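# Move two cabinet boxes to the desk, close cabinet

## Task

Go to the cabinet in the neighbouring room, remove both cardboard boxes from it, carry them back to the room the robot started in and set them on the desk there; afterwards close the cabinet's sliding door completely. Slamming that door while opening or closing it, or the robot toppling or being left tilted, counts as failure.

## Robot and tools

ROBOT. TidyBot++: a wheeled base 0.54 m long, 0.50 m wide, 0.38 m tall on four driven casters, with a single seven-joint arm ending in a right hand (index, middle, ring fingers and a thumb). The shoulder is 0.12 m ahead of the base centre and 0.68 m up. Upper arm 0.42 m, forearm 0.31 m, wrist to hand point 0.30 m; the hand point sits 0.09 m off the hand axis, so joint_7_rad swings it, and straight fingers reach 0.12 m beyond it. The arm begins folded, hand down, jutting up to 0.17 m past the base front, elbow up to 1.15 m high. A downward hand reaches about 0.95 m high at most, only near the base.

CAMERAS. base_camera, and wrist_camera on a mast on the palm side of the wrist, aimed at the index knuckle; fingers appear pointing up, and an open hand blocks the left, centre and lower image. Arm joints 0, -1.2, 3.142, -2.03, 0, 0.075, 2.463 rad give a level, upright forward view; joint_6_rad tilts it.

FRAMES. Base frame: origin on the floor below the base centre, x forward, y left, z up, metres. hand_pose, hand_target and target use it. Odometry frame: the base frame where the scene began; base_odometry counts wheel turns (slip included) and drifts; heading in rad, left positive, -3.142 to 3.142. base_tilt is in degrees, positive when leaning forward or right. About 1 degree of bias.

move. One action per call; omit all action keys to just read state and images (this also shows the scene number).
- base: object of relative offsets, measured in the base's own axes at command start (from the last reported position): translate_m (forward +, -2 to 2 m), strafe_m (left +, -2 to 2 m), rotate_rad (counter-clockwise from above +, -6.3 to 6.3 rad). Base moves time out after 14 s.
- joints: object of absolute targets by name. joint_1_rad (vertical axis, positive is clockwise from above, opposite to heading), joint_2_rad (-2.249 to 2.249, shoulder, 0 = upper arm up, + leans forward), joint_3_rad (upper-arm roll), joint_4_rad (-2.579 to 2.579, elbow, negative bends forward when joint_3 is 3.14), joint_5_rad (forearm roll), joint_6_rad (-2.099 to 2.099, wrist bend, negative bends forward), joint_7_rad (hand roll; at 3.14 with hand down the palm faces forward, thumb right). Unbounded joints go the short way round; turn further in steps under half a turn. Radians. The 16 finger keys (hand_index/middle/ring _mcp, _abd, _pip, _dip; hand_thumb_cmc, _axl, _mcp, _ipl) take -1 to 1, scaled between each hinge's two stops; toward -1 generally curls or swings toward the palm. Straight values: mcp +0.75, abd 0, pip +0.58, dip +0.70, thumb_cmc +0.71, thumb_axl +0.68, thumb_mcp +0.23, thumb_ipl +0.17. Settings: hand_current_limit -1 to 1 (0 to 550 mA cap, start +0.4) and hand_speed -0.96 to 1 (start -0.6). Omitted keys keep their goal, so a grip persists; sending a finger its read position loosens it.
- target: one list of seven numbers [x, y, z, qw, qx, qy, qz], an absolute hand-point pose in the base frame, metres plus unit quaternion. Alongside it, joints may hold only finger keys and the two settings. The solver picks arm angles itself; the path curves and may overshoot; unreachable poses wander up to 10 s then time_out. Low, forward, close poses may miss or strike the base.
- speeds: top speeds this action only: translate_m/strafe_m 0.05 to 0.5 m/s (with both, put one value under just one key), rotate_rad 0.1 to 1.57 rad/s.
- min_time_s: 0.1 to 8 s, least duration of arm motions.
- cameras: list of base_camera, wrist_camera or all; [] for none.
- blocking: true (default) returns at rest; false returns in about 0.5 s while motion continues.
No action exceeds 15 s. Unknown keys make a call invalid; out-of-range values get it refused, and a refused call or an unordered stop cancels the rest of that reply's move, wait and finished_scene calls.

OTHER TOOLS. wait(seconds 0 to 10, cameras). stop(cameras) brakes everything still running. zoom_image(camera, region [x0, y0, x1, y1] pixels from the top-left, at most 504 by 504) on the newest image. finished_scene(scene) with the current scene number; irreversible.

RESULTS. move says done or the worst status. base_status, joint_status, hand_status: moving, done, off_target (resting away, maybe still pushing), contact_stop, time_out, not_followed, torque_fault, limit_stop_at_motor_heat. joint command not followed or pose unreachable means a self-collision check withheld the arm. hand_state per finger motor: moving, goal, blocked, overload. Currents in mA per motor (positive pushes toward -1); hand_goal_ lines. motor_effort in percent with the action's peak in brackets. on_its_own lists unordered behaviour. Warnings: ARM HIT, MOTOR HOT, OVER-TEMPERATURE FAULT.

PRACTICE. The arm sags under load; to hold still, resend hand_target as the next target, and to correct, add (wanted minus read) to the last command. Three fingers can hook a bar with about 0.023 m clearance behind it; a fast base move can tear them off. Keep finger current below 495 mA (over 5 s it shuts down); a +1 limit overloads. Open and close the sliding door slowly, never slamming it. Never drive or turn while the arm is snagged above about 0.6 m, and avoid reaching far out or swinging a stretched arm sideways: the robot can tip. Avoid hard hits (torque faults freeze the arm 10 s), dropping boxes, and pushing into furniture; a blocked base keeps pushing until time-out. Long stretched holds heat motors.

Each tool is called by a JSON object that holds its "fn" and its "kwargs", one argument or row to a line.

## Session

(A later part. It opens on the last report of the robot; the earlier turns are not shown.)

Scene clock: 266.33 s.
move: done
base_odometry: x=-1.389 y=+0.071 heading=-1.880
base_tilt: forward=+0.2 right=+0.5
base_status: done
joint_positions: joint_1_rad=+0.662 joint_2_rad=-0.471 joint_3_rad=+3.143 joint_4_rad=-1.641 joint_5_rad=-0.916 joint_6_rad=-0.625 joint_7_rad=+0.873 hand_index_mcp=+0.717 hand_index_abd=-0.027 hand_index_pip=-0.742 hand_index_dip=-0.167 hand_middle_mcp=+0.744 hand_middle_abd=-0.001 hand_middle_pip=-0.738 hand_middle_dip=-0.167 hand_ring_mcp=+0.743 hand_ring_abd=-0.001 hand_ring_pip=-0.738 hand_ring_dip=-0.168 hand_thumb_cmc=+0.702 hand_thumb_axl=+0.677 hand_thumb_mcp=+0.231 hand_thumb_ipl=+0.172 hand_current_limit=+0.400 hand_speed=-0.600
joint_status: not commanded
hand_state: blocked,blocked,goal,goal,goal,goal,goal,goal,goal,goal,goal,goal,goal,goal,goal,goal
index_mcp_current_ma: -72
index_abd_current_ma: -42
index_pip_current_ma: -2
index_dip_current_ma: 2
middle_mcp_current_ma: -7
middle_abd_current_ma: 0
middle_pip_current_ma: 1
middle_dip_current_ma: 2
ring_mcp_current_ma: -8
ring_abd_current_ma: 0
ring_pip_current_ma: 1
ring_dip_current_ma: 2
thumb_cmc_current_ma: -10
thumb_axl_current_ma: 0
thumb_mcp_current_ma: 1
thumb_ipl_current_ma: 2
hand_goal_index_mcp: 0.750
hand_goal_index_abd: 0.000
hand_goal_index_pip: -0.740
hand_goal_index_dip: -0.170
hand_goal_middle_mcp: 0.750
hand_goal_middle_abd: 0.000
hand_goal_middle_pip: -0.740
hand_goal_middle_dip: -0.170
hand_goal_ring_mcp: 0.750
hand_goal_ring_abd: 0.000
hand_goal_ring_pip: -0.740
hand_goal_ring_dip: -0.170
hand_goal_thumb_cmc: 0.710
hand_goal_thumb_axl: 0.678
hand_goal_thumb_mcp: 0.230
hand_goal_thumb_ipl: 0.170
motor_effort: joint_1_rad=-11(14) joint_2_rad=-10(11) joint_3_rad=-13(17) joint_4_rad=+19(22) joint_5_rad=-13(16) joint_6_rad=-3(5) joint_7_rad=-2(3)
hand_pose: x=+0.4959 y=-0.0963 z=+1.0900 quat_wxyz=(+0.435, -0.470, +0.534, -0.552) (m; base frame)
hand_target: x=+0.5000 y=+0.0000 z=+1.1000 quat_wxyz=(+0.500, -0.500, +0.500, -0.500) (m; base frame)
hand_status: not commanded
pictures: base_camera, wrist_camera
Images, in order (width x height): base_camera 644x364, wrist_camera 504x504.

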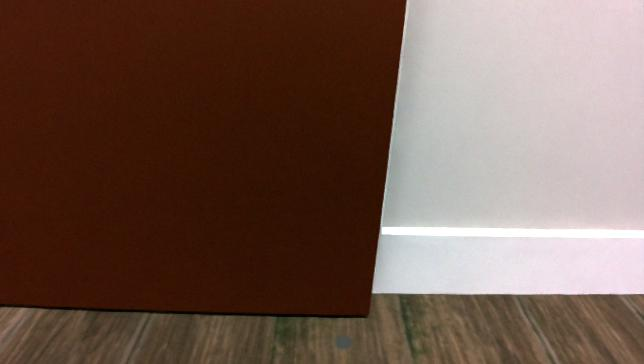

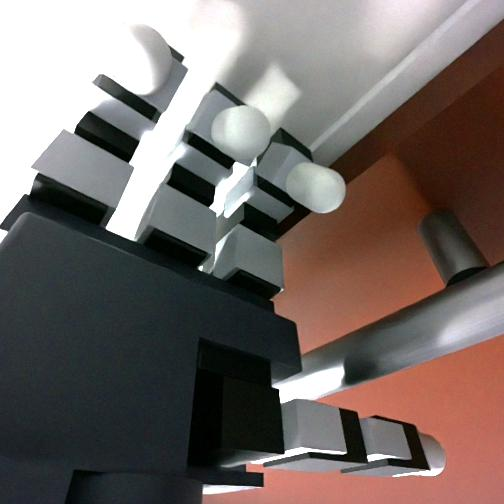

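{"fn": "move", "kwargs": {
  "base": {"strafe_m":0.05},
  "speeds": {"strafe_m":0.05},
  "cameras": ["all"]
}}

Scene clock: 274.30 s.
move: done
base_odometry: x=-1.341 y=+0.055 heading=-1.880
base_tilt: forward=+0.2 right=+0.5
base_status: done
joint_positions: joint_1_rad=+0.690 joint_2_rad=-0.447 joint_3_rad=+3.181 joint_4_rad=-1.641 joint_5_rad=-0.916 joint_6_rad=-0.590 joint_7_rad=+0.873 hand_index_mcp=+0.712 hand_index_abd=+0.017 hand_index_pip=-0.701 hand_index_dip=-0.153 hand_middle_mcp=+0.744 hand_middle_abd=-0.001 hand_middle_pip=-0.738 hand_middle_dip=-0.167 hand_ring_mcp=+0.743 hand_ring_abd=-0.001 hand_ring_pip=-0.738 hand_ring_dip=-0.168 hand_thumb_cmc=+0.702 hand_thumb_axl=+0.677 hand_thumb_mcp=+0.231 hand_thumb_ipl=+0.172 hand_current_limit=+0.400 hand_speed=-0.600
joint_status: not commanded
hand_state: blocked,goal,blocked,goal,goal,goal,goal,goal,goal,goal,goal,goal,goal,goal,goal,goal
index_mcp_current_ma: -88
index_abd_current_ma: 22
index_pip_current_ma: 84
index_dip_current_ma: 28
middle_mcp_current_ma: -7
middle_abd_current_ma: 0
middle_pip_current_ma: 1
middle_dip_current_ma: 2
ring_mcp_current_ma: -8
ring_abd_current_ma: 0
ring_pip_current_ma: 1
ring_dip_current_ma: 2
thumb_cmc_current_ma: -10
thumb_axl_current_ma: 0
thumb_mcp_current_ma: 1
thumb_ipl_current_ma: 2
hand_goal_index_mcp: 0.750
hand_goal_index_abd: 0.000
hand_goal_index_pip: -0.740
hand_goal_index_dip: -0.170
hand_goal_middle_mcp: 0.750
hand_goal_middle_abd: 0.000
hand_goal_middle_pip: -0.740
hand_goal_middle_dip: -0.170
hand_goal_ring_mcp: 0.750
hand_goal_ring_abd: 0.000
hand_goal_ring_pip: -0.740
hand_goal_ring_dip: -0.170
hand_goal_thumb_cmc: 0.710
hand_goal_thumb_axl: 0.678
hand_goal_thumb_mcp: 0.230
hand_goal_thumb_ipl: 0.170
motor_effort: joint_1_rad=-15(19) joint_2_rad=-14(17) joint_3_rad=-19(24) joint_4_rad=+21(22) joint_5_rad=-18(21) joint_6_rad=-7(12) joint_7_rad=-5(5)
hand_pose: x=+0.4930 y=-0.1389 z=+1.0910 quat_wxyz=(+0.420, -0.437, +0.557, -0.568) (m; base frame)
hand_target: x=+0.5000 y=+0.0000 z=+1.1000 quat_wxyz=(+0.500, -0.500, +0.500, -0.500) (m; base frame)
hand_status: not commanded
pictures: base_camera, wrist_camera
Images, in order (width x height): base_camera 644x364, wrist_camera 504x504.

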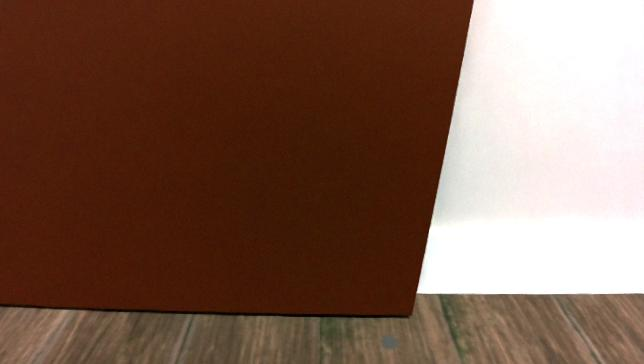

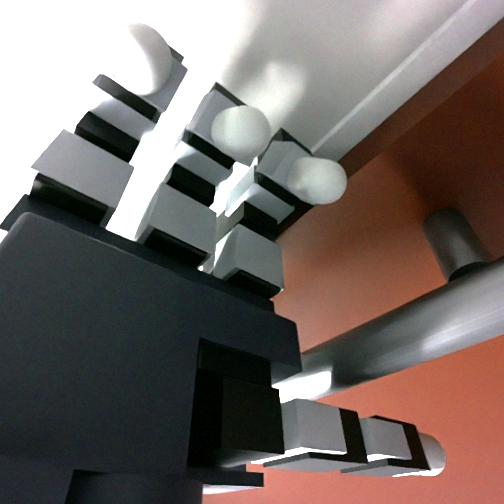

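{"fn": "move", "kwargs": {
  "base": {"strafe_m":-0.15},
  "speeds": {"strafe_m":0.15}
}}

{"fn": "move", "kwargs": {
  "base": {"translate_m":-0.9}
}}

{"fn": "move", "kwargs": {
  "joints": {"joint_1_rad":0,"joint_2_rad":-1.2,"joint_3_rad":3.142,"joint_4_rad":-2.03,"joint_5_rad":0,"joint_6_rad":0.3,"joint_7_rad":2.39,"hand_index_mcp":1,"hand_middle_mcp":1,"hand_ring_mcp":1,"hand_index_pip":0.58,"hand_middle_pip":0.58,"hand_ring_pip":0.58,"hand_index_dip":0.7,"hand_middle_dip":0.7,"hand_ring_dip":0.7,"hand_index_abd":-0.62,"hand_middle_abd":-0.62,"hand_ring_abd":-0.62},
  "min_time_s": 4,
  "cameras": ["all"]
}}

Scene clock: 285.93 s.
move: done
base_odometry: x=-1.484 y=+0.101 heading=-1.879
base_tilt: forward=+0.1 right=+0.5
base_status: done
joint_positions: joint_1_rad=+0.617 joint_2_rad=-0.496 joint_3_rad=+3.071 joint_4_rad=-1.641 joint_5_rad=-0.921 joint_6_rad=-0.639 joint_7_rad=+0.871 hand_index_mcp=+0.734 hand_index_abd=-0.003 hand_index_pip=-0.743 hand_index_dip=-0.166 hand_middle_mcp=+0.744 hand_middle_abd=-0.001 hand_middle_pip=-0.738 hand_middle_dip=-0.167 hand_ring_mcp=+0.743 hand_ring_abd=-0.001 hand_ring_pip=-0.738 hand_ring_dip=-0.168 hand_thumb_cmc=+0.702 hand_thumb_axl=+0.677 hand_thumb_mcp=+0.231 hand_thumb_ipl=+0.172 hand_current_limit=+0.400 hand_speed=-0.600
joint_status: not commanded
hand_state: goal,goal,goal,goal,goal,goal,goal,goal,goal,goal,goal,goal,goal,goal,goal,goal
index_mcp_current_ma: -27
index_abd_current_ma: -2
index_pip_current_ma: -2
index_dip_current_ma: 3
middle_mcp_current_ma: -7
middle_abd_current_ma: 0
middle_pip_current_ma: 1
middle_dip_current_ma: 2
ring_mcp_current_ma: -8
ring_abd_current_ma: 0
ring_pip_current_ma: 1
ring_dip_current_ma: 2
thumb_cmc_current_ma: -10
thumb_axl_current_ma: 0
thumb_mcp_current_ma: 1
thumb_ipl_current_ma: 2
hand_goal_index_mcp: 0.750
hand_goal_index_abd: 0.000
hand_goal_index_pip: -0.740
hand_goal_index_dip: -0.170
hand_goal_middle_mcp: 0.750
hand_goal_middle_abd: 0.000
hand_goal_middle_pip: -0.740
hand_goal_middle_dip: -0.170
hand_goal_ring_mcp: 0.750
hand_goal_ring_abd: 0.000
hand_goal_ring_pip: -0.740
hand_goal_ring_dip: -0.170
hand_goal_thumb_cmc: 0.710
hand_goal_thumb_axl: 0.678
hand_goal_thumb_mcp: 0.230
hand_goal_thumb_ipl: 0.170
motor_effort: joint_1_rad=+0(16) joint_2_rad=-1(14) joint_3_rad=+3(20) joint_4_rad=+17(21) joint_5_rad=-4(19) joint_6_rad=+7(8) joint_7_rad=-1(5)
hand_pose: x=+0.5017 y=-0.0329 z=+1.0904 quat_wxyz=(+0.458, -0.511, +0.496, -0.532) (m; base frame)
hand_target: x=+0.5000 y=+0.0000 z=+1.1000 quat_wxyz=(+0.500, -0.500, +0.500, -0.500) (m; base frame)
hand_status: not commanded
pictures: none

Scene clock: 289.00 s.
move: done
base_odometry: x=-1.211 y=+0.958 heading=-1.879
base_tilt: forward=+0.1 right=+0.4
base_status: done
joint_positions: joint_1_rad=+0.617 joint_2_rad=-0.504 joint_3_rad=+3.071 joint_4_rad=-1.641 joint_5_rad=-0.921 joint_6_rad=-0.639 joint_7_rad=+0.871 hand_index_mcp=+0.735 hand_index_abd=-0.003 hand_index_pip=-0.743 hand_index_dip=-0.166 hand_middle_mcp=+0.744 hand_middle_abd=-0.001 hand_middle_pip=-0.738 hand_middle_dip=-0.167 hand_ring_mcp=+0.743 hand_ring_abd=-0.001 hand_ring_pip=-0.738 hand_ring_dip=-0.168 hand_thumb_cmc=+0.702 hand_thumb_axl=+0.677 hand_thumb_mcp=+0.231 hand_thumb_ipl=+0.172 hand_current_limit=+0.400 hand_speed=-0.600
joint_status: not commanded
hand_state: goal,goal,goal,goal,goal,goal,goal,goal,goal,goal,goal,goal,goal,goal,goal,goal
index_mcp_current_ma: -25
index_abd_current_ma: -2
index_pip_current_ma: -2
index_dip_current_ma: 3
middle_mcp_current_ma: -7
middle_abd_current_ma: 0
middle_pip_current_ma: 1
middle_dip_current_ma: 2
ring_mcp_current_ma: -8
ring_abd_current_ma: 0
ring_pip_current_ma: 1
ring_dip_current_ma: 2
thumb_cmc_current_ma: -10
thumb_axl_current_ma: 0
thumb_mcp_current_ma: 1
thumb_ipl_current_ma: 2
hand_goal_index_mcp: 0.750
hand_goal_index_abd: 0.000
hand_goal_index_pip: -0.740
hand_goal_index_dip: -0.170
hand_goal_middle_mcp: 0.750
hand_goal_middle_abd: 0.000
hand_goal_middle_pip: -0.740
hand_goal_middle_dip: -0.170
hand_goal_ring_mcp: 0.750
hand_goal_ring_abd: 0.000
hand_goal_ring_pip: -0.740
hand_goal_ring_dip: -0.170
hand_goal_thumb_cmc: 0.710
hand_goal_thumb_axl: 0.678
hand_goal_thumb_mcp: 0.230
hand_goal_thumb_ipl: 0.170
motor_effort: joint_1_rad=+0(1) joint_2_rad=-1(4) joint_3_rad=+3(4) joint_4_rad=+16(17) joint_5_rad=-4(4) joint_6_rad=+7(8) joint_7_rad=-1(1)
hand_pose: x=+0.4994 y=-0.0310 z=+1.0927 quat_wxyz=(+0.458, -0.510, +0.493, -0.535) (m; base frame)
hand_target: x=+0.5000 y=+0.0000 z=+1.1000 quat_wxyz=(+0.500, -0.500, +0.500, -0.500) (m; base frame)
hand_status: not commanded
pictures: none

Scene clock: 293.63 s.
move: done
base_odometry: x=-1.211 y=+0.958 heading=-1.879
base_tilt: forward=+0.1 right=+0.5
base_status: not commanded
joint_positions: joint_1_rad=+0.013 joint_2_rad=-1.181 joint_3_rad=+3.122 joint_4_rad=-2.004 joint_5_rad=-0.055 joint_6_rad=+0.257 joint_7_rad=+2.318 hand_index_mcp=+1.000 hand_index_abd=-0.617 hand_index_pip=+0.579 hand_index_dip=+0.697 hand_middle_mcp=+1.000 hand_middle_abd=-0.618 hand_middle_pip=+0.579 hand_middle_dip=+0.697 hand_ring_mcp=+1.000 hand_ring_abd=-0.618 hand_ring_pip=+0.579 hand_ring_dip=+0.698 hand_thumb_cmc=+0.710 hand_thumb_axl=+0.677 hand_thumb_mcp=+0.231 hand_thumb_ipl=+0.172 hand_current_limit=+0.400 hand_speed=-0.600
joint_status: all done
hand_state: goal,goal,goal,goal,goal,goal,goal,goal,goal,goal,goal,goal,goal,goal,goal,goal
index_mcp_current_ma: 0
index_abd_current_ma: 2
index_pip_current_ma: -1
index_dip_current_ma: -2
middle_mcp_current_ma: 0
middle_abd_current_ma: 2
middle_pip_current_ma: -1
middle_dip_current_ma: -2
ring_mcp_current_ma: 0
ring_abd_current_ma: 1
ring_pip_current_ma: 0
ring_dip_current_ma: -2
thumb_cmc_current_ma: 0
thumb_axl_current_ma: 0
thumb_mcp_current_ma: 1
thumb_ipl_current_ma: 2
hand_goal_index_mcp: 1.000
hand_goal_index_abd: -0.620
hand_goal_index_pip: 0.580
hand_goal_index_dip: 0.700
hand_goal_middle_mcp: 1.000
hand_goal_middle_abd: -0.620
hand_goal_middle_pip: 0.580
hand_goal_middle_dip: 0.700
hand_goal_ring_mcp: 1.000
hand_goal_ring_abd: -0.620
hand_goal_ring_pip: 0.580
hand_goal_ring_dip: 0.700
hand_goal_thumb_cmc: 0.710
hand_goal_thumb_axl: 0.678
hand_goal_thumb_mcp: 0.230
hand_goal_thumb_ipl: 0.170
motor_effort: joint_1_rad=+0(1) joint_2_rad=+16(19) joint_3_rad=+2(4) joint_4_rad=+12(17) joint_5_rad=+0(5) joint_6_rad=+5(9) joint_7_rad=-1(2)
hand_pose: x=+0.0899 y=-0.0705 z=+1.3300 quat_wxyz=(-0.334, -0.262, -0.096, -0.900) (m; base frame)
hand_target: x=+0.0710 y=-0.0735 z=+1.3301 quat_wxyz=(-0.384, -0.240, -0.104, -0.885) (m; base frame)
hand_status: not commanded
pictures: base_camera, wrist_camera
Images, in order (width x height): base_camera 644x364, wrist_camera 504x504.

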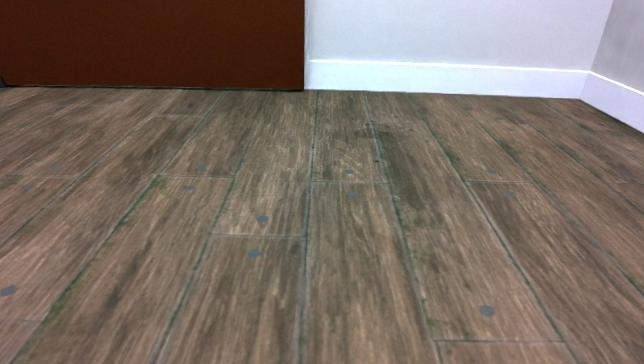

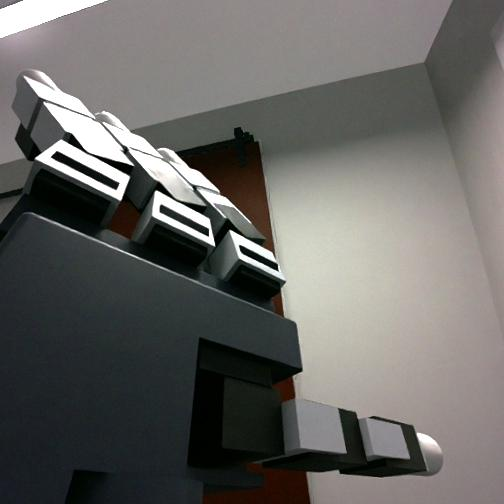

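{"fn": "move", "kwargs": {
  "joints": {"hand_index_mcp":0.75,"hand_middle_mcp":0.75,"hand_ring_mcp":0.75,"hand_index_pip":-0.8,"hand_middle_pip":-0.8,"hand_ring_pip":-0.8,"hand_index_dip":-0.3,"hand_middle_dip":-0.3,"hand_ring_dip":-0.3,"hand_index_abd":0,"hand_middle_abd":0,"hand_ring_abd":0},
  "target": [0.5, 0.0, 1.1, 0.56, -0.43, 0.43, -0.56],
  "min_time_s": 4,
  "cameras": ["wrist_camera"]
}}

Scene clock: 315.63 s.
move: done
base_odometry: x=-1.211 y=+0.958 heading=-1.879
base_tilt: forward=+0.2 right=+0.4
base_status: not commanded
joint_positions: joint_1_rad=+0.115 joint_2_rad=-0.601 joint_3_rad=+3.171 joint_4_rad=-1.949 joint_5_rad=-1.658 joint_6_rad=-0.136 joint_7_rad=+1.769 hand_index_mcp=+0.745 hand_index_abd=-0.002 hand_index_pip=-0.799 hand_index_dip=-0.297 hand_middle_mcp=+0.745 hand_middle_abd=-0.002 hand_middle_pip=-0.799 hand_middle_dip=-0.297 hand_ring_mcp=+0.744 hand_ring_abd=-0.002 hand_ring_pip=-0.799 hand_ring_dip=-0.298 hand_thumb_cmc=+0.703 hand_thumb_axl=+0.677 hand_thumb_mcp=+0.231 hand_thumb_ipl=+0.172 hand_current_limit=+0.400 hand_speed=-0.600
joint_status: all done
hand_state: goal,goal,goal,goal,goal,goal,goal,goal,goal,goal,goal,goal,goal,goal,goal,goal
index_mcp_current_ma: -5
index_abd_current_ma: -1
index_pip_current_ma: 1
index_dip_current_ma: 2
middle_mcp_current_ma: -5
middle_abd_current_ma: -1
middle_pip_current_ma: 1
middle_dip_current_ma: 2
ring_mcp_current_ma: -6
ring_abd_current_ma: -1
ring_pip_current_ma: 1
ring_dip_current_ma: 2
thumb_cmc_current_ma: -8
thumb_axl_current_ma: 0
thumb_mcp_current_ma: 1
thumb_ipl_current_ma: 2
hand_goal_index_mcp: 0.750
hand_goal_index_abd: 0.000
hand_goal_index_pip: -0.800
hand_goal_index_dip: -0.300
hand_goal_middle_mcp: 0.750
hand_goal_middle_abd: 0.000
hand_goal_middle_pip: -0.800
hand_goal_middle_dip: -0.300
hand_goal_ring_mcp: 0.750
hand_goal_ring_abd: 0.000
hand_goal_ring_pip: -0.800
hand_goal_ring_dip: -0.300
hand_goal_thumb_cmc: 0.710
hand_goal_thumb_axl: 0.678
hand_goal_thumb_mcp: 0.230
hand_goal_thumb_ipl: 0.170
motor_effort: joint_1_rad=+0(1) joint_2_rad=+0(18) joint_3_rad=+1(3) joint_4_rad=+17(18) joint_5_rad=-1(2) joint_6_rad=+0(7) joint_7_rad=-1(1)
hand_pose: x=+0.4999 y=-0.0046 z=+1.0842 quat_wxyz=(+0.518, -0.464, +0.410, -0.590) (m; base frame)
hand_target: x=+0.5000 y=+0.0000 z=+1.1000 quat_wxyz=(+0.561, -0.431, +0.431, -0.561) (m; base frame)
hand_status: done (0.016 m and 7.4 deg from the pose sent, 0.475 m and 134.2 deg at the start)
pictures: wrist_camera
Images, in order (width x height): wrist_camera 504x504.

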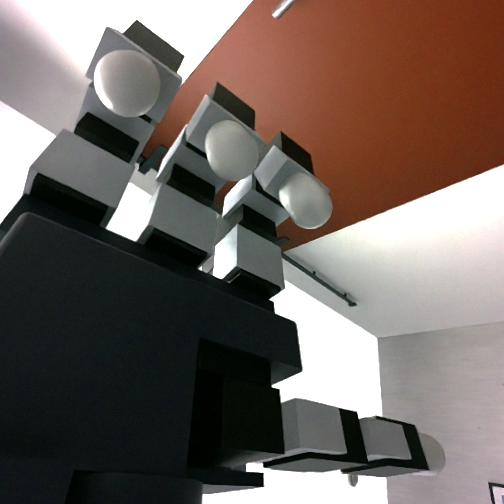

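{"fn": "move", "kwargs": {
  "target": [0.5, 0.0, 1.1, 0.561, -0.561, 0.43, -0.43],
  "min_time_s": 3,
  "cameras": ["wrist_camera"]
}}

Scene clock: 325.27 s.
move: done
base_odometry: x=-1.211 y=+0.958 heading=-1.879
base_tilt: forward=+0.1 right=+0.4
base_status: not commanded
joint_positions: joint_1_rad=+0.178 joint_2_rad=-0.430 joint_3_rad=+3.382 joint_4_rad=-1.610 joint_5_rad=-1.128 joint_6_rad=-0.774 joint_7_rad=+1.106 hand_index_mcp=+0.745 hand_index_abd=-0.002 hand_index_pip=-0.799 hand_index_dip=-0.297 hand_middle_mcp=+0.745 hand_middle_abd=-0.002 hand_middle_pip=-0.799 hand_middle_dip=-0.297 hand_ring_mcp=+0.744 hand_ring_abd=-0.002 hand_ring_pip=-0.799 hand_ring_dip=-0.298 hand_thumb_cmc=+0.703 hand_thumb_axl=+0.677 hand_thumb_mcp=+0.231 hand_thumb_ipl=+0.172 hand_current_limit=+0.400 hand_speed=-0.600
joint_status: not commanded
hand_state: goal,goal,goal,goal,goal,goal,goal,goal,goal,goal,goal,goal,goal,goal,goal,goal
index_mcp_current_ma: -5
index_abd_current_ma: -1
index_pip_current_ma: 1
index_dip_current_ma: 2
middle_mcp_current_ma: -5
middle_abd_current_ma: -1
middle_pip_current_ma: 1
middle_dip_current_ma: 2
ring_mcp_current_ma: -6
ring_abd_current_ma: -1
ring_pip_current_ma: 1
ring_dip_current_ma: 2
thumb_cmc_current_ma: -9
thumb_axl_current_ma: 0
thumb_mcp_current_ma: 1
thumb_ipl_current_ma: 2
hand_goal_index_mcp: 0.750
hand_goal_index_abd: 0.000
hand_goal_index_pip: -0.800
hand_goal_index_dip: -0.300
hand_goal_middle_mcp: 0.750
hand_goal_middle_abd: 0.000
hand_goal_middle_pip: -0.800
hand_goal_middle_dip: -0.300
hand_goal_ring_mcp: 0.750
hand_goal_ring_abd: 0.000
hand_goal_ring_pip: -0.800
hand_goal_ring_dip: -0.300
hand_goal_thumb_cmc: 0.710
hand_goal_thumb_axl: 0.678
hand_goal_thumb_mcp: 0.230
hand_goal_thumb_ipl: 0.170
motor_effort: joint_1_rad=+0(1) joint_2_rad=-3(4) joint_3_rad=+0(2) joint_4_rad=+16(19) joint_5_rad=-6(6) joint_6_rad=+6(6) joint_7_rad=-1(1)
hand_pose: x=+0.5011 y=+0.0127 z=+1.1113 quat_wxyz=(+0.573, -0.558, +0.404, -0.444) (m; base frame)
hand_target: x=+0.5000 y=+0.0000 z=+1.1000 quat_wxyz=(+0.561, -0.561, +0.430, -0.430) (m; base frame)
hand_status: done (0.017 m and 3.6 deg from the pose sent, 0.016 m and 22.1 deg at the start)
pictures: wrist_camera
Images, in order (width x height): wrist_camera 504x504.

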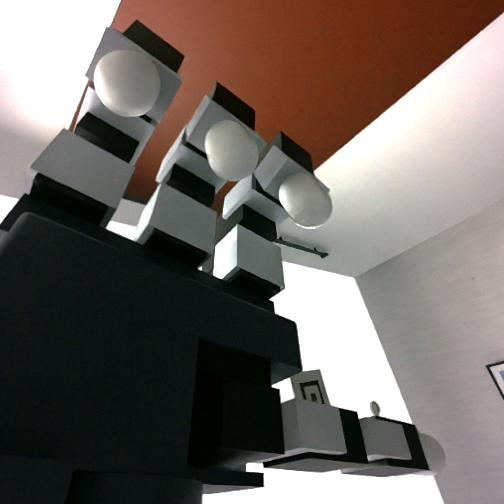

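{"fn": "move", "kwargs": {
  "base": {"translate_m":0.8,"strafe_m":-0.1},
  "cameras": ["wrist_camera"]
}}

{"fn": "move", "kwargs": {
  "base": {"translate_m":0.125},
  "speeds": {"translate_m":0.08},
  "cameras": ["all"]
}}

Scene clock: 335.87 s.
move: done
base_odometry: x=-1.549 y=+0.226 heading=-1.879
base_tilt: forward=+0.2 right=+0.4
base_status: done
joint_positions: joint_1_rad=+0.180 joint_2_rad=-0.417 joint_3_rad=+3.385 joint_4_rad=-1.608 joint_5_rad=-1.126 joint_6_rad=-0.777 joint_7_rad=+1.105 hand_index_mcp=+0.745 hand_index_abd=-0.002 hand_index_pip=-0.799 hand_index_dip=-0.297 hand_middle_mcp=+0.745 hand_middle_abd=-0.002 hand_middle_pip=-0.799 hand_middle_dip=-0.297 hand_ring_mcp=+0.744 hand_ring_abd=-0.002 hand_ring_pip=-0.799 hand_ring_dip=-0.298 hand_thumb_cmc=+0.702 hand_thumb_axl=+0.677 hand_thumb_mcp=+0.231 hand_thumb_ipl=+0.172 hand_current_limit=+0.400 hand_speed=-0.600
joint_status: not commanded
hand_state: goal,goal,goal,goal,goal,goal,goal,goal,goal,goal,goal,goal,goal,goal,goal,goal
index_mcp_current_ma: -5
index_abd_current_ma: -1
index_pip_current_ma: 1
index_dip_current_ma: 2
middle_mcp_current_ma: -6
middle_abd_current_ma: -1
middle_pip_current_ma: 1
middle_dip_current_ma: 2
ring_mcp_current_ma: -7
ring_abd_current_ma: -1
ring_pip_current_ma: 1
ring_dip_current_ma: 2
thumb_cmc_current_ma: -9
thumb_axl_current_ma: 0
thumb_mcp_current_ma: 1
thumb_ipl_current_ma: 2
hand_goal_index_mcp: 0.750
hand_goal_index_abd: 0.000
hand_goal_index_pip: -0.800
hand_goal_index_dip: -0.300
hand_goal_middle_mcp: 0.750
hand_goal_middle_abd: 0.000
hand_goal_middle_pip: -0.800
hand_goal_middle_dip: -0.300
hand_goal_ring_mcp: 0.750
hand_goal_ring_abd: 0.000
hand_goal_ring_pip: -0.800
hand_goal_ring_dip: -0.300
hand_goal_thumb_cmc: 0.710
hand_goal_thumb_axl: 0.678
hand_goal_thumb_mcp: 0.230
hand_goal_thumb_ipl: 0.170
motor_effort: joint_1_rad=+0(1) joint_2_rad=-4(7) joint_3_rad=+0(1) joint_4_rad=+16(17) joint_5_rad=-6(6) joint_6_rad=+5(6) joint_7_rad=-1(1)
hand_pose: x=+0.5063 y=+0.0095 z=+1.1067 quat_wxyz=(+0.570, -0.560, +0.409, -0.441) (m; base frame)
hand_target: x=+0.5000 y=+0.0000 z=+1.1000 quat_wxyz=(+0.561, -0.561, +0.430, -0.430) (m; base frame)
hand_status: not commanded
pictures: wrist_camera
Images, in order (width x height): wrist_camera 504x504.

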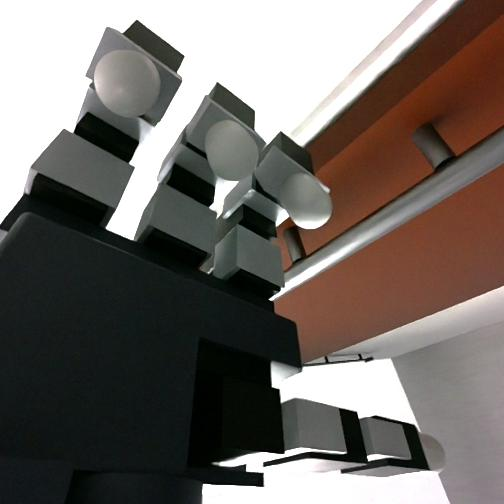

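Scene clock: 337.90 s.
move: done
base_odometry: x=-1.587 y=+0.107 heading=-1.879
base_tilt: forward=+0.2 right=+0.4
base_status: done
joint_positions: joint_1_rad=+0.184 joint_2_rad=-0.465 joint_3_rad=+3.392 joint_4_rad=-1.600 joint_5_rad=-1.120 joint_6_rad=-0.797 joint_7_rad=+1.098 hand_index_mcp=+0.745 hand_index_abd=-0.002 hand_index_pip=-0.799 hand_index_dip=-0.297 hand_middle_mcp=+0.744 hand_middle_abd=-0.002 hand_middle_pip=-0.799 hand_middle_dip=-0.297 hand_ring_mcp=+0.547 hand_ring_abd=+0.005 hand_ring_pip=-0.870 hand_ring_dip=-0.298 hand_thumb_cmc=+0.702 hand_thumb_axl=+0.677 hand_thumb_mcp=+0.231 hand_thumb_ipl=+0.172 hand_current_limit=+0.400 hand_speed=-0.600
joint_status: not commanded
hand_state: goal,goal,goal,goal,goal,goal,goal,goal,blocked,goal,blocked,goal,goal,goal,goal,goal
index_mcp_current_ma: -6
index_abd_current_ma: -1
index_pip_current_ma: 1
index_dip_current_ma: 2
middle_mcp_current_ma: -6
middle_abd_current_ma: -1
middle_pip_current_ma: 1
middle_dip_current_ma: 2
ring_mcp_current_ma: -385
ring_abd_current_ma: 4
ring_pip_current_ma: -189
ring_dip_current_ma: 2
thumb_cmc_current_ma: -10
thumb_axl_current_ma: 0
thumb_mcp_current_ma: 1
thumb_ipl_current_ma: 2
hand_goal_index_mcp: 0.750
hand_goal_index_abd: 0.000
hand_goal_index_pip: -0.800
hand_goal_index_dip: -0.300
hand_goal_middle_mcp: 0.750
hand_goal_middle_abd: 0.000
hand_goal_middle_pip: -0.800
hand_goal_middle_dip: -0.300
hand_goal_ring_mcp: 0.750
hand_goal_ring_abd: 0.000
hand_goal_ring_pip: -0.800
hand_goal_ring_dip: -0.300
hand_goal_thumb_cmc: 0.710
hand_goal_thumb_axl: 0.678
hand_goal_thumb_mcp: 0.230
hand_goal_thumb_ipl: 0.170
motor_effort: joint_1_rad=+0(2) joint_2_rad=+6(8) joint_3_rad=+0(2) joint_4_rad=+15(17) joint_5_rad=-6(7) joint_6_rad=+9(9) joint_7_rad=+0(1)
hand_pose: x=+0.4830 y=+0.0121 z=+1.1243 quat_wxyz=(+0.576, -0.555, +0.394, -0.453) (m; base frame)
hand_target: x=+0.5000 y=+0.0000 z=+1.1000 quat_wxyz=(+0.561, -0.561, +0.430, -0.430) (m; base frame)
hand_status: not commanded
pictures: base_camera, wrist_camera
Images, in order (width x height): base_camera 644x364, wrist_camera 504x504.

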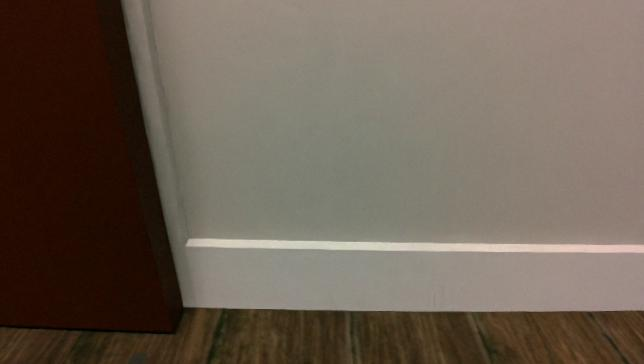

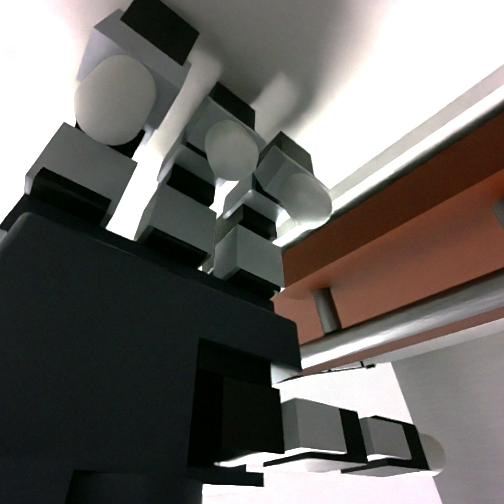

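{"fn": "move", "kwargs": {
  "base": {"translate_m":-0.08}
}}

{"fn": "move", "kwargs": {
  "target": [0.5, 0.0, 1.1, 0.5, -0.5, 0.5, -0.5],
  "min_time_s": 2,
  "joints": {"hand_index_pip":-0.8,"hand_middle_pip":-0.8,"hand_ring_pip":-0.8,"hand_current_limit":0.8}
}}

Scene clock: 355.73 s.
move: done
base_odometry: x=-1.563 y=+0.184 heading=-1.879
base_tilt: forward=+0.2 right=+0.4
base_status: done
joint_positions: joint_1_rad=+0.184 joint_2_rad=-0.421 joint_3_rad=+3.392 joint_4_rad=-1.600 joint_5_rad=-1.120 joint_6_rad=-0.797 joint_7_rad=+1.098 hand_index_mcp=+0.745 hand_index_abd=-0.002 hand_index_pip=-0.799 hand_index_dip=-0.297 hand_middle_mcp=+0.744 hand_middle_abd=-0.002 hand_middle_pip=-0.799 hand_middle_dip=-0.297 hand_ring_mcp=+0.731 hand_ring_abd=+0.003 hand_ring_pip=-0.802 hand_ring_dip=-0.298 hand_thumb_cmc=+0.702 hand_thumb_axl=+0.677 hand_thumb_mcp=+0.231 hand_thumb_ipl=+0.172 hand_current_limit=+0.400 hand_speed=-0.600
joint_status: not commanded
hand_state: goal,goal,goal,goal,goal,goal,goal,goal,goal,goal,goal,goal,goal,goal,goal,goal
index_mcp_current_ma: -6
index_abd_current_ma: -1
index_pip_current_ma: 1
index_dip_current_ma: 2
middle_mcp_current_ma: -6
middle_abd_current_ma: -1
middle_pip_current_ma: 1
middle_dip_current_ma: 2
ring_mcp_current_ma: -35
ring_abd_current_ma: 2
ring_pip_current_ma: -2
ring_dip_current_ma: 2
thumb_cmc_current_ma: -10
thumb_axl_current_ma: 0
thumb_mcp_current_ma: 1
thumb_ipl_current_ma: 2
hand_goal_index_mcp: 0.750
hand_goal_index_abd: 0.000
hand_goal_index_pip: -0.800
hand_goal_index_dip: -0.300
hand_goal_middle_mcp: 0.750
hand_goal_middle_abd: 0.000
hand_goal_middle_pip: -0.800
hand_goal_middle_dip: -0.300
hand_goal_ring_mcp: 0.750
hand_goal_ring_abd: 0.000
hand_goal_ring_pip: -0.800
hand_goal_ring_dip: -0.300
hand_goal_thumb_cmc: 0.710
hand_goal_thumb_axl: 0.678
hand_goal_thumb_mcp: 0.230
hand_goal_thumb_ipl: 0.170
motor_effort: joint_1_rad=+0(1) joint_2_rad=-4(6) joint_3_rad=+0(1) joint_4_rad=+16(17) joint_5_rad=-6(6) joint_6_rad=+5(8) joint_7_rad=-1(1)
hand_pose: x=+0.5016 y=+0.0084 z=+1.1087 quat_wxyz=(+0.569, -0.562, +0.408, -0.440) (m; base frame)
hand_target: x=+0.5000 y=+0.0000 z=+1.1000 quat_wxyz=(+0.561, -0.561, +0.430, -0.430) (m; base frame)
hand_status: not commanded
pictures: none

Scene clock: 358.03 s.
move: done
base_odometry: x=-1.563 y=+0.184 heading=-1.879
base_tilt: forward=+0.1 right=+0.4
base_status: not commanded
joint_positions: joint_1_rad=+0.581 joint_2_rad=-0.492 joint_3_rad=+3.080 joint_4_rad=-1.600 joint_5_rad=-1.015 joint_6_rad=-0.707 joint_7_rad=+0.870 hand_index_mcp=+0.745 hand_index_abd=-0.002 hand_index_pip=-0.799 hand_index_dip=-0.297 hand_middle_mcp=+0.744 hand_middle_abd=-0.002 hand_middle_pip=-0.799 hand_middle_dip=-0.297 hand_ring_mcp=+0.731 hand_ring_abd=+0.003 hand_ring_pip=-0.802 hand_ring_dip=-0.298 hand_thumb_cmc=+0.702 hand_thumb_axl=+0.677 hand_thumb_mcp=+0.231 hand_thumb_ipl=+0.172 hand_current_limit=+0.800 hand_speed=-0.600
joint_status: all done
hand_state: goal,goal,goal,goal,goal,goal,goal,goal,goal,goal,goal,goal,goal,goal,goal,goal
index_mcp_current_ma: -6
index_abd_current_ma: -1
index_pip_current_ma: 1
index_dip_current_ma: 2
middle_mcp_current_ma: -6
middle_abd_current_ma: -1
middle_pip_current_ma: 1
middle_dip_current_ma: 2
ring_mcp_current_ma: -35
ring_abd_current_ma: 2
ring_pip_current_ma: -2
ring_dip_current_ma: 2
thumb_cmc_current_ma: -10
thumb_axl_current_ma: 0
thumb_mcp_current_ma: 1
thumb_ipl_current_ma: 2
hand_goal_index_mcp: 0.750
hand_goal_index_abd: 0.000
hand_goal_index_pip: -0.800
hand_goal_index_dip: -0.300
hand_goal_middle_mcp: 0.750
hand_goal_middle_abd: 0.000
hand_goal_middle_pip: -0.800
hand_goal_middle_dip: -0.300
hand_goal_ring_mcp: 0.750
hand_goal_ring_abd: 0.000
hand_goal_ring_pip: -0.800
hand_goal_ring_dip: -0.300
hand_goal_thumb_cmc: 0.710
hand_goal_thumb_axl: 0.678
hand_goal_thumb_mcp: 0.230
hand_goal_thumb_ipl: 0.170
motor_effort: joint_1_rad=+0(1) joint_2_rad=-1(4) joint_3_rad=+3(4) joint_4_rad=+15(17) joint_5_rad=-5(6) joint_6_rad=+7(8) joint_7_rad=+0(1)
hand_pose: x=+0.4992 y=+0.0104 z=+1.1117 quat_wxyz=(+0.511, -0.518, +0.474, -0.497) (m; base frame)
hand_target: x=+0.5000 y=+0.0000 z=+1.1000 quat_wxyz=(+0.500, -0.500, +0.500, -0.500) (m; base frame)
hand_status: done (0.016 m and 3.9 deg from the pose sent, 0.012 m and 16.5 deg at the start)
pictures: none

{"fn": "move", "kwargs": {
  "base": {"strafe_m":0.03}
}}

{"fn": "move", "kwargs": {
  "base": {"translate_m":0.068},
  "speeds": {"translate_m":0.08}
}}

{"fn": "move", "kwargs": {
  "base": {"strafe_m":0.06},
  "speeds": {"strafe_m":0.08},
  "cameras": ["all"]
}}

Scene clock: 363.03 s.
move: done
base_odometry: x=-1.534 y=+0.174 heading=-1.879
base_tilt: forward=+0.2 right=+0.4
base_status: done
joint_positions: joint_1_rad=+0.582 joint_2_rad=-0.501 joint_3_rad=+3.073 joint_4_rad=-1.600 joint_5_rad=-1.012 joint_6_rad=-0.703 joint_7_rad=+0.869 hand_index_mcp=+0.745 hand_index_abd=-0.002 hand_index_pip=-0.799 hand_index_dip=-0.297 hand_middle_mcp=+0.744 hand_middle_abd=-0.002 hand_middle_pip=-0.799 hand_middle_dip=-0.297 hand_ring_mcp=+0.731 hand_ring_abd=+0.003 hand_ring_pip=-0.802 hand_ring_dip=-0.298 hand_thumb_cmc=+0.702 hand_thumb_axl=+0.677 hand_thumb_mcp=+0.231 hand_thumb_ipl=+0.172 hand_current_limit=+0.800 hand_speed=-0.600
joint_status: not commanded
hand_state: goal,goal,goal,goal,goal,goal,goal,goal,goal,goal,goal,goal,goal,goal,goal,goal
index_mcp_current_ma: -6
index_abd_current_ma: -1
index_pip_current_ma: 1
index_dip_current_ma: 2
middle_mcp_current_ma: -6
middle_abd_current_ma: -1
middle_pip_current_ma: 1
middle_dip_current_ma: 2
ring_mcp_current_ma: -34
ring_abd_current_ma: 2
ring_pip_current_ma: -2
ring_dip_current_ma: 2
thumb_cmc_current_ma: -10
thumb_axl_current_ma: 0
thumb_mcp_current_ma: 1
thumb_ipl_current_ma: 2
hand_goal_index_mcp: 0.750
hand_goal_index_abd: 0.000
hand_goal_index_pip: -0.800
hand_goal_index_dip: -0.300
hand_goal_middle_mcp: 0.750
hand_goal_middle_abd: 0.000
hand_goal_middle_pip: -0.800
hand_goal_middle_dip: -0.300
hand_goal_ring_mcp: 0.750
hand_goal_ring_abd: 0.000
hand_goal_ring_pip: -0.800
hand_goal_ring_dip: -0.300
hand_goal_thumb_cmc: 0.710
hand_goal_thumb_axl: 0.678
hand_goal_thumb_mcp: 0.230
hand_goal_thumb_ipl: 0.170
motor_effort: joint_1_rad=+0(1) joint_2_rad=-1(3) joint_3_rad=+3(4) joint_4_rad=+16(17) joint_5_rad=-4(5) joint_6_rad=+7(8) joint_7_rad=-1(1)
hand_pose: x=+0.4971 y=+0.0145 z=+1.1138 quat_wxyz=(+0.511, -0.519, +0.469, -0.500) (m; base frame)
hand_target: x=+0.5000 y=+0.0000 z=+1.1000 quat_wxyz=(+0.500, -0.500, +0.500, -0.500) (m; base frame)
hand_status: not commanded
pictures: none

Scene clock: 364.40 s.
move: done
base_odometry: x=-1.554 y=+0.109 heading=-1.879
base_tilt: forward=+0.2 right=+0.4
base_status: done
joint_positions: joint_1_rad=+0.582 joint_2_rad=-0.502 joint_3_rad=+3.073 joint_4_rad=-1.601 joint_5_rad=-1.011 joint_6_rad=-0.703 joint_7_rad=+0.869 hand_index_mcp=+0.745 hand_index_abd=-0.002 hand_index_pip=-0.799 hand_index_dip=-0.297 hand_middle_mcp=+0.744 hand_middle_abd=-0.002 hand_middle_pip=-0.799 hand_middle_dip=-0.297 hand_ring_mcp=+0.731 hand_ring_abd=+0.003 hand_ring_pip=-0.802 hand_ring_dip=-0.298 hand_thumb_cmc=+0.702 hand_thumb_axl=+0.677 hand_thumb_mcp=+0.231 hand_thumb_ipl=+0.172 hand_current_limit=+0.800 hand_speed=-0.600
joint_status: not commanded
hand_state: goal,goal,goal,goal,goal,goal,goal,goal,goal,goal,goal,goal,goal,goal,goal,goal
index_mcp_current_ma: -6
index_abd_current_ma: -1
index_pip_current_ma: 1
index_dip_current_ma: 2
middle_mcp_current_ma: -7
middle_abd_current_ma: -1
middle_pip_current_ma: 1
middle_dip_current_ma: 2
ring_mcp_current_ma: -33
ring_abd_current_ma: 2
ring_pip_current_ma: -2
ring_dip_current_ma: 2
thumb_cmc_current_ma: -10
thumb_axl_current_ma: 0
thumb_mcp_current_ma: 1
thumb_ipl_current_ma: 2
hand_goal_index_mcp: 0.750
hand_goal_index_abd: 0.000
hand_goal_index_pip: -0.800
hand_goal_index_dip: -0.300
hand_goal_middle_mcp: 0.750
hand_goal_middle_abd: 0.000
hand_goal_middle_pip: -0.800
hand_goal_middle_dip: -0.300
hand_goal_ring_mcp: 0.750
hand_goal_ring_abd: 0.000
hand_goal_ring_pip: -0.800
hand_goal_ring_dip: -0.300
hand_goal_thumb_cmc: 0.710
hand_goal_thumb_axl: 0.678
hand_goal_thumb_mcp: 0.230
hand_goal_thumb_ipl: 0.170
motor_effort: joint_1_rad=+0(1) joint_2_rad=-1(3) joint_3_rad=+3(4) joint_4_rad=+16(17) joint_5_rad=-5(5) joint_6_rad=+7(8) joint_7_rad=-1(1)
hand_pose: x=+0.4966 y=+0.0147 z=+1.1139 quat_wxyz=(+0.511, -0.518, +0.469, -0.500) (m; base frame)
hand_target: x=+0.5000 y=+0.0000 z=+1.1000 quat_wxyz=(+0.500, -0.500, +0.500, -0.500) (m; base frame)
hand_status: not commanded
pictures: none

Scene clock: 365.77 s.
move: done
base_odometry: x=-1.497 y=+0.091 heading=-1.879
base_tilt: forward=+0.2 right=+0.4
base_status: done
joint_positions: joint_1_rad=+0.592 joint_2_rad=-0.502 joint_3_rad=+3.072 joint_4_rad=-1.601 joint_5_rad=-1.003 joint_6_rad=-0.692 joint_7_rad=+0.869 hand_index_mcp=+0.738 hand_index_abd=-0.009 hand_index_pip=-0.803 hand_index_dip=-0.297 hand_middle_mcp=+0.744 hand_middle_abd=-0.002 hand_middle_pip=-0.799 hand_middle_dip=-0.297 hand_ring_mcp=+0.731 hand_ring_abd=+0.003 hand_ring_pip=-0.802 hand_ring_dip=-0.298 hand_thumb_cmc=+0.702 hand_thumb_axl=+0.677 hand_thumb_mcp=+0.231 hand_thumb_ipl=+0.172 hand_current_limit=+0.800 hand_speed=-0.600
joint_status: not commanded
hand_state: goal,goal,goal,goal,goal,goal,goal,goal,goal,goal,goal,goal,goal,goal,goal,goal
index_mcp_current_ma: -17
index_abd_current_ma: -9
index_pip_current_ma: -3
index_dip_current_ma: 2
middle_mcp_current_ma: -7
middle_abd_current_ma: -1
middle_pip_current_ma: 1
middle_dip_current_ma: 2
ring_mcp_current_ma: -33
ring_abd_current_ma: 2
ring_pip_current_ma: -2
ring_dip_current_ma: 2
thumb_cmc_current_ma: -10
thumb_axl_current_ma: 0
thumb_mcp_current_ma: 1
thumb_ipl_current_ma: 2
hand_goal_index_mcp: 0.750
hand_goal_index_abd: 0.000
hand_goal_index_pip: -0.800
hand_goal_index_dip: -0.300
hand_goal_middle_mcp: 0.750
hand_goal_middle_abd: 0.000
hand_goal_middle_pip: -0.800
hand_goal_middle_dip: -0.300
hand_goal_ring_mcp: 0.750
hand_goal_ring_abd: 0.000
hand_goal_ring_pip: -0.800
hand_goal_ring_dip: -0.300
hand_goal_thumb_cmc: 0.710
hand_goal_thumb_axl: 0.678
hand_goal_thumb_mcp: 0.230
hand_goal_thumb_ipl: 0.170
motor_effort: joint_1_rad=-1(3) joint_2_rad=-1(3) joint_3_rad=+2(3) joint_4_rad=+17(17) joint_5_rad=-5(7) joint_6_rad=+6(8) joint_7_rad=-1(1)
hand_pose: x=+0.4975 y=+0.0072 z=+1.1148 quat_wxyz=(+0.505, -0.514, +0.472, -0.508) (m; base frame)
hand_target: x=+0.5000 y=+0.0000 z=+1.1000 quat_wxyz=(+0.500, -0.500, +0.500, -0.500) (m; base frame)
hand_status: not commanded
pictures: base_camera, wrist_camera
Images, in order (width x height): base_camera 644x364, wrist_camera 504x504.

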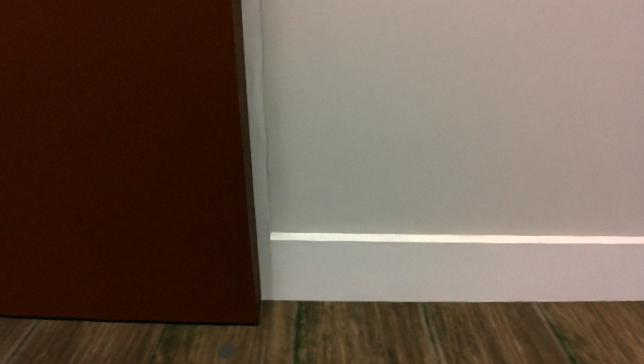

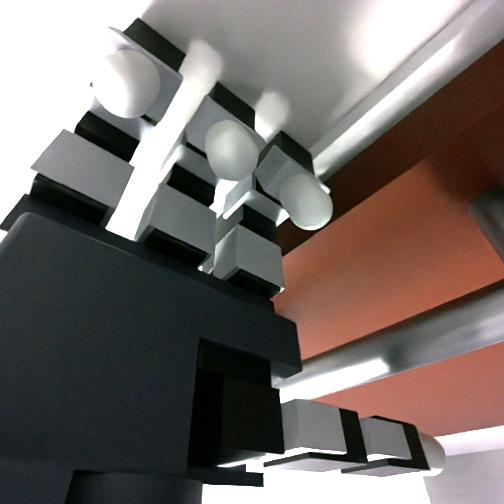

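{"fn": "move", "kwargs": {
  "target": [0.5, 0.14, 1.1, 0.561, -0.561, 0.43, -0.43],
  "min_time_s": 3,
  "cameras": ["all"]
}}

Scene clock: 371.90 s.
move: off_target
base_odometry: x=-1.497 y=+0.091 heading=-1.879
base_tilt: forward=+0.1 right=+0.5
base_status: not commanded
joint_positions: joint_1_rad=+0.591 joint_2_rad=-0.502 joint_3_rad=+3.036 joint_4_rad=-1.603 joint_5_rad=-1.003 joint_6_rad=-0.632 joint_7_rad=+0.859 hand_index_mcp=+0.682 hand_index_abd=-0.068 hand_index_pip=-0.803 hand_index_dip=-0.297 hand_middle_mcp=+0.735 hand_middle_abd=-0.002 hand_middle_pip=-0.805 hand_middle_dip=-0.297 hand_ring_mcp=+0.714 hand_ring_abd=-0.005 hand_ring_pip=-0.815 hand_ring_dip=-0.298 hand_thumb_cmc=+0.702 hand_thumb_axl=+0.677 hand_thumb_mcp=+0.231 hand_thumb_ipl=+0.172 hand_current_limit=+0.800 hand_speed=-0.600
joint_status: not commanded
hand_state: blocked,blocked,goal,goal,goal,goal,goal,goal,blocked,goal,goal,goal,goal,goal,goal,goal
index_mcp_current_ma: -199
index_abd_current_ma: -151
index_pip_current_ma: -3
index_dip_current_ma: 2
middle_mcp_current_ma: -25
middle_abd_current_ma: -1
middle_pip_current_ma: -5
middle_dip_current_ma: 2
ring_mcp_current_ma: -83
ring_abd_current_ma: -4
ring_pip_current_ma: -22
ring_dip_current_ma: 2
thumb_cmc_current_ma: -10
thumb_axl_current_ma: 0
thumb_mcp_current_ma: 1
thumb_ipl_current_ma: 2
hand_goal_index_mcp: 0.750
hand_goal_index_abd: 0.000
hand_goal_index_pip: -0.800
hand_goal_index_dip: -0.300
hand_goal_middle_mcp: 0.750
hand_goal_middle_abd: 0.000
hand_goal_middle_pip: -0.800
hand_goal_middle_dip: -0.300
hand_goal_ring_mcp: 0.750
hand_goal_ring_abd: 0.000
hand_goal_ring_pip: -0.800
hand_goal_ring_dip: -0.300
hand_goal_thumb_cmc: 0.710
hand_goal_thumb_axl: 0.678
hand_goal_thumb_mcp: 0.230
hand_goal_thumb_ipl: 0.170
motor_effort: joint_1_rad=-12(12) joint_2_rad=+1(4) joint_3_rad=-17(18) joint_4_rad=+21(21) joint_5_rad=-16(17) joint_6_rad=-1(6) joint_7_rad=-3(3)
hand_pose: x=+0.5055 y=+0.0136 z=+1.1226 quat_wxyz=(+0.509, -0.504, +0.468, -0.519) (m; base frame)
hand_target: x=+0.5000 y=+0.1400 z=+1.1000 quat_wxyz=(+0.561, -0.561, +0.430, -0.430) (m; base frame)
hand_status: off_target (0.129 m and 14.2 deg from the pose sent, 0.134 m and 13.2 deg at the start)
pictures: base_camera, wrist_camera
Images, in order (width x height): base_camera 644x364, wrist_camera 504x504.

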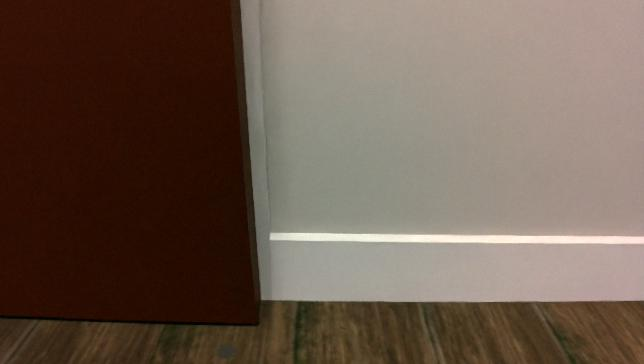

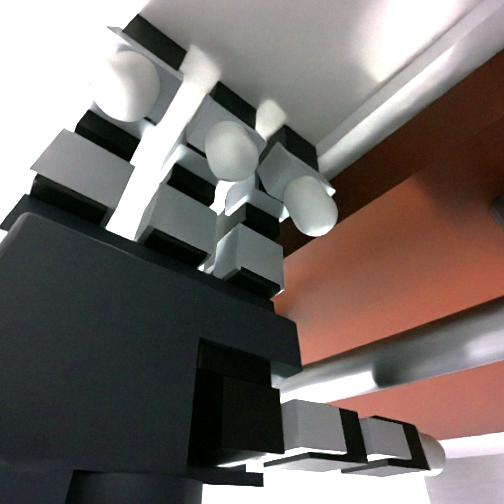

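{"fn": "move", "kwargs": {
  "base": {"strafe_m":0.06},
  "speeds": {"strafe_m":0.05},
  "cameras": ["all"]
}}

Scene clock: 377.83 s.
move: done
base_odometry: x=-1.441 y=+0.073 heading=-1.879
base_tilt: forward=+0.1 right=+0.5
base_status: done
joint_positions: joint_1_rad=+0.612 joint_2_rad=-0.505 joint_3_rad=+3.072 joint_4_rad=-1.621 joint_5_rad=-0.971 joint_6_rad=-0.574 joint_7_rad=+0.859 hand_index_mcp=+0.648 hand_index_abd=-0.081 hand_index_pip=-0.793 hand_index_dip=-0.297 hand_middle_mcp=+0.735 hand_middle_abd=-0.002 hand_middle_pip=-0.803 hand_middle_dip=-0.297 hand_ring_mcp=+0.730 hand_ring_abd=-0.003 hand_ring_pip=-0.802 hand_ring_dip=-0.298 hand_thumb_cmc=+0.702 hand_thumb_axl=+0.677 hand_thumb_mcp=+0.231 hand_thumb_ipl=+0.172 hand_current_limit=+0.800 hand_speed=-0.600
joint_status: not commanded
hand_state: blocked,blocked,goal,goal,goal,goal,goal,goal,goal,goal,goal,goal,goal,goal,goal,goal
index_mcp_current_ma: -345
index_abd_current_ma: -193
index_pip_current_ma: 8
index_dip_current_ma: 2
middle_mcp_current_ma: -25
middle_abd_current_ma: -1
middle_pip_current_ma: -2
middle_dip_current_ma: 2
ring_mcp_current_ma: -35
ring_abd_current_ma: -2
ring_pip_current_ma: -2
ring_dip_current_ma: 2
thumb_cmc_current_ma: -10
thumb_axl_current_ma: 0
thumb_mcp_current_ma: 1
thumb_ipl_current_ma: 2
hand_goal_index_mcp: 0.750
hand_goal_index_abd: 0.000
hand_goal_index_pip: -0.800
hand_goal_index_dip: -0.300
hand_goal_middle_mcp: 0.750
hand_goal_middle_abd: 0.000
hand_goal_middle_pip: -0.800
hand_goal_middle_dip: -0.300
hand_goal_ring_mcp: 0.750
hand_goal_ring_abd: 0.000
hand_goal_ring_pip: -0.800
hand_goal_ring_dip: -0.300
hand_goal_thumb_cmc: 0.710
hand_goal_thumb_axl: 0.678
hand_goal_thumb_mcp: 0.230
hand_goal_thumb_ipl: 0.170
motor_effort: joint_1_rad=-20(23) joint_2_rad=-1(3) joint_3_rad=-30(36) joint_4_rad=+23(24) joint_5_rad=-21(23) joint_6_rad=-8(11) joint_7_rad=-4(5)
hand_pose: x=+0.5031 y=-0.0323 z=+1.1253 quat_wxyz=(+0.484, -0.472, +0.488, -0.552) (m; base frame)
hand_target: x=+0.5000 y=+0.1400 z=+1.1000 quat_wxyz=(+0.561, -0.561, +0.430, -0.430) (m; base frame)
hand_status: not commanded
pictures: base_camera, wrist_camera
Images, in order (width x height): base_camera 644x364, wrist_camera 504x504.

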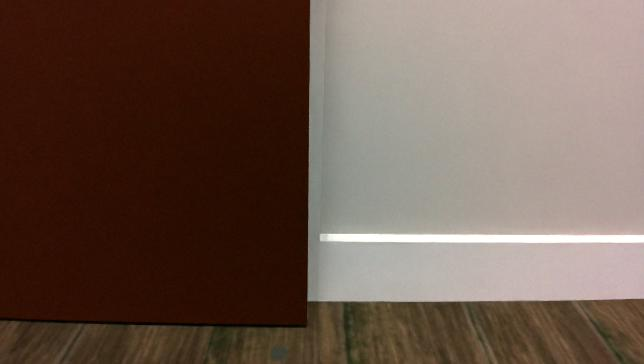

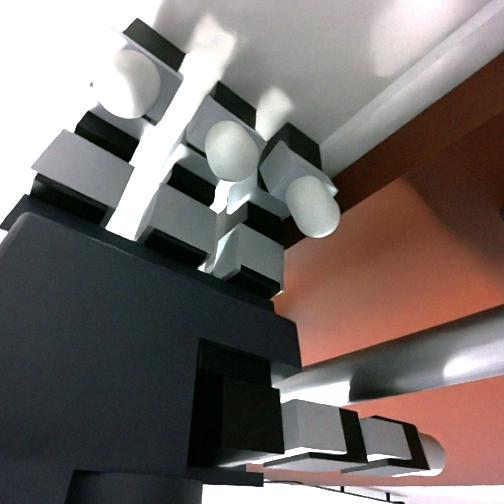

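{"fn": "move", "kwargs": {
  "base": {"strafe_m":0.06},
  "speeds": {"strafe_m":0.05},
  "cameras": ["all"]
}}

Scene clock: 386.03 s.
move: done
base_odometry: x=-1.384 y=+0.055 heading=-1.879
base_tilt: forward=+0.1 right=+0.5
base_status: done
joint_positions: joint_1_rad=+0.628 joint_2_rad=-0.503 joint_3_rad=+3.105 joint_4_rad=-1.626 joint_5_rad=-0.962 joint_6_rad=-0.565 joint_7_rad=+0.859 hand_index_mcp=+0.648 hand_index_abd=-0.029 hand_index_pip=-0.798 hand_index_dip=-0.297 hand_middle_mcp=+0.735 hand_middle_abd=-0.002 hand_middle_pip=-0.803 hand_middle_dip=-0.297 hand_ring_mcp=+0.730 hand_ring_abd=-0.003 hand_ring_pip=-0.802 hand_ring_dip=-0.298 hand_thumb_cmc=+0.702 hand_thumb_axl=+0.677 hand_thumb_mcp=+0.231 hand_thumb_ipl=+0.172 hand_current_limit=+0.800 hand_speed=-0.600
joint_status: not commanded
hand_state: blocked,blocked,goal,goal,goal,goal,goal,goal,goal,goal,goal,goal,goal,goal,goal,goal
index_mcp_current_ma: -345
index_abd_current_ma: -47
index_pip_current_ma: 2
index_dip_current_ma: 2
middle_mcp_current_ma: -25
middle_abd_current_ma: -1
middle_pip_current_ma: -2
middle_dip_current_ma: 2
ring_mcp_current_ma: -35
ring_abd_current_ma: -2
ring_pip_current_ma: -2
ring_dip_current_ma: 2
thumb_cmc_current_ma: -10
thumb_axl_current_ma: 0
thumb_mcp_current_ma: 1
thumb_ipl_current_ma: 2
hand_goal_index_mcp: 0.750
hand_goal_index_abd: 0.000
hand_goal_index_pip: -0.800
hand_goal_index_dip: -0.300
hand_goal_middle_mcp: 0.750
hand_goal_middle_abd: 0.000
hand_goal_middle_pip: -0.800
hand_goal_middle_dip: -0.300
hand_goal_ring_mcp: 0.750
hand_goal_ring_abd: 0.000
hand_goal_ring_pip: -0.800
hand_goal_ring_dip: -0.300
hand_goal_thumb_cmc: 0.710
hand_goal_thumb_axl: 0.678
hand_goal_thumb_mcp: 0.230
hand_goal_thumb_ipl: 0.170
motor_effort: joint_1_rad=-23(26) joint_2_rad=+0(5) joint_3_rad=-37(42) joint_4_rad=+24(26) joint_5_rad=-23(25) joint_6_rad=-10(13) joint_7_rad=-4(4)
hand_pose: x=+0.4983 y=-0.0595 z=+1.1257 quat_wxyz=(+0.472, -0.455, +0.502, -0.564) (m; base frame)
hand_target: x=+0.5000 y=+0.1400 z=+1.1000 quat_wxyz=(+0.561, -0.561, +0.430, -0.430) (m; base frame)
hand_status: not commanded
pictures: base_camera, wrist_camera
Images, in order (width x height): base_camera 644x364, wrist_camera 504x504.

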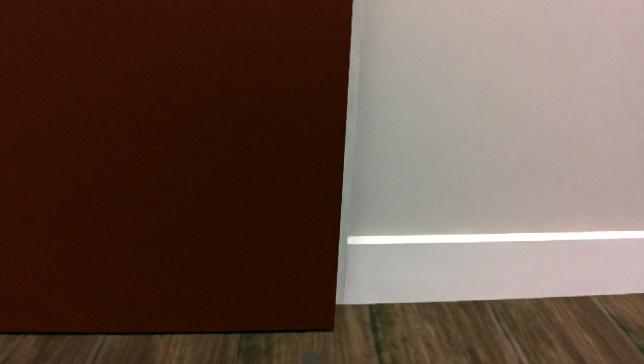

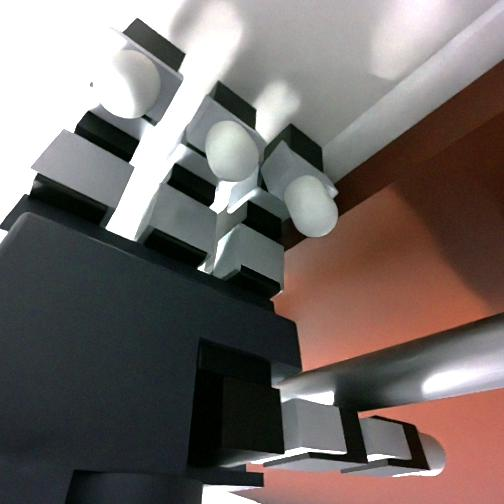

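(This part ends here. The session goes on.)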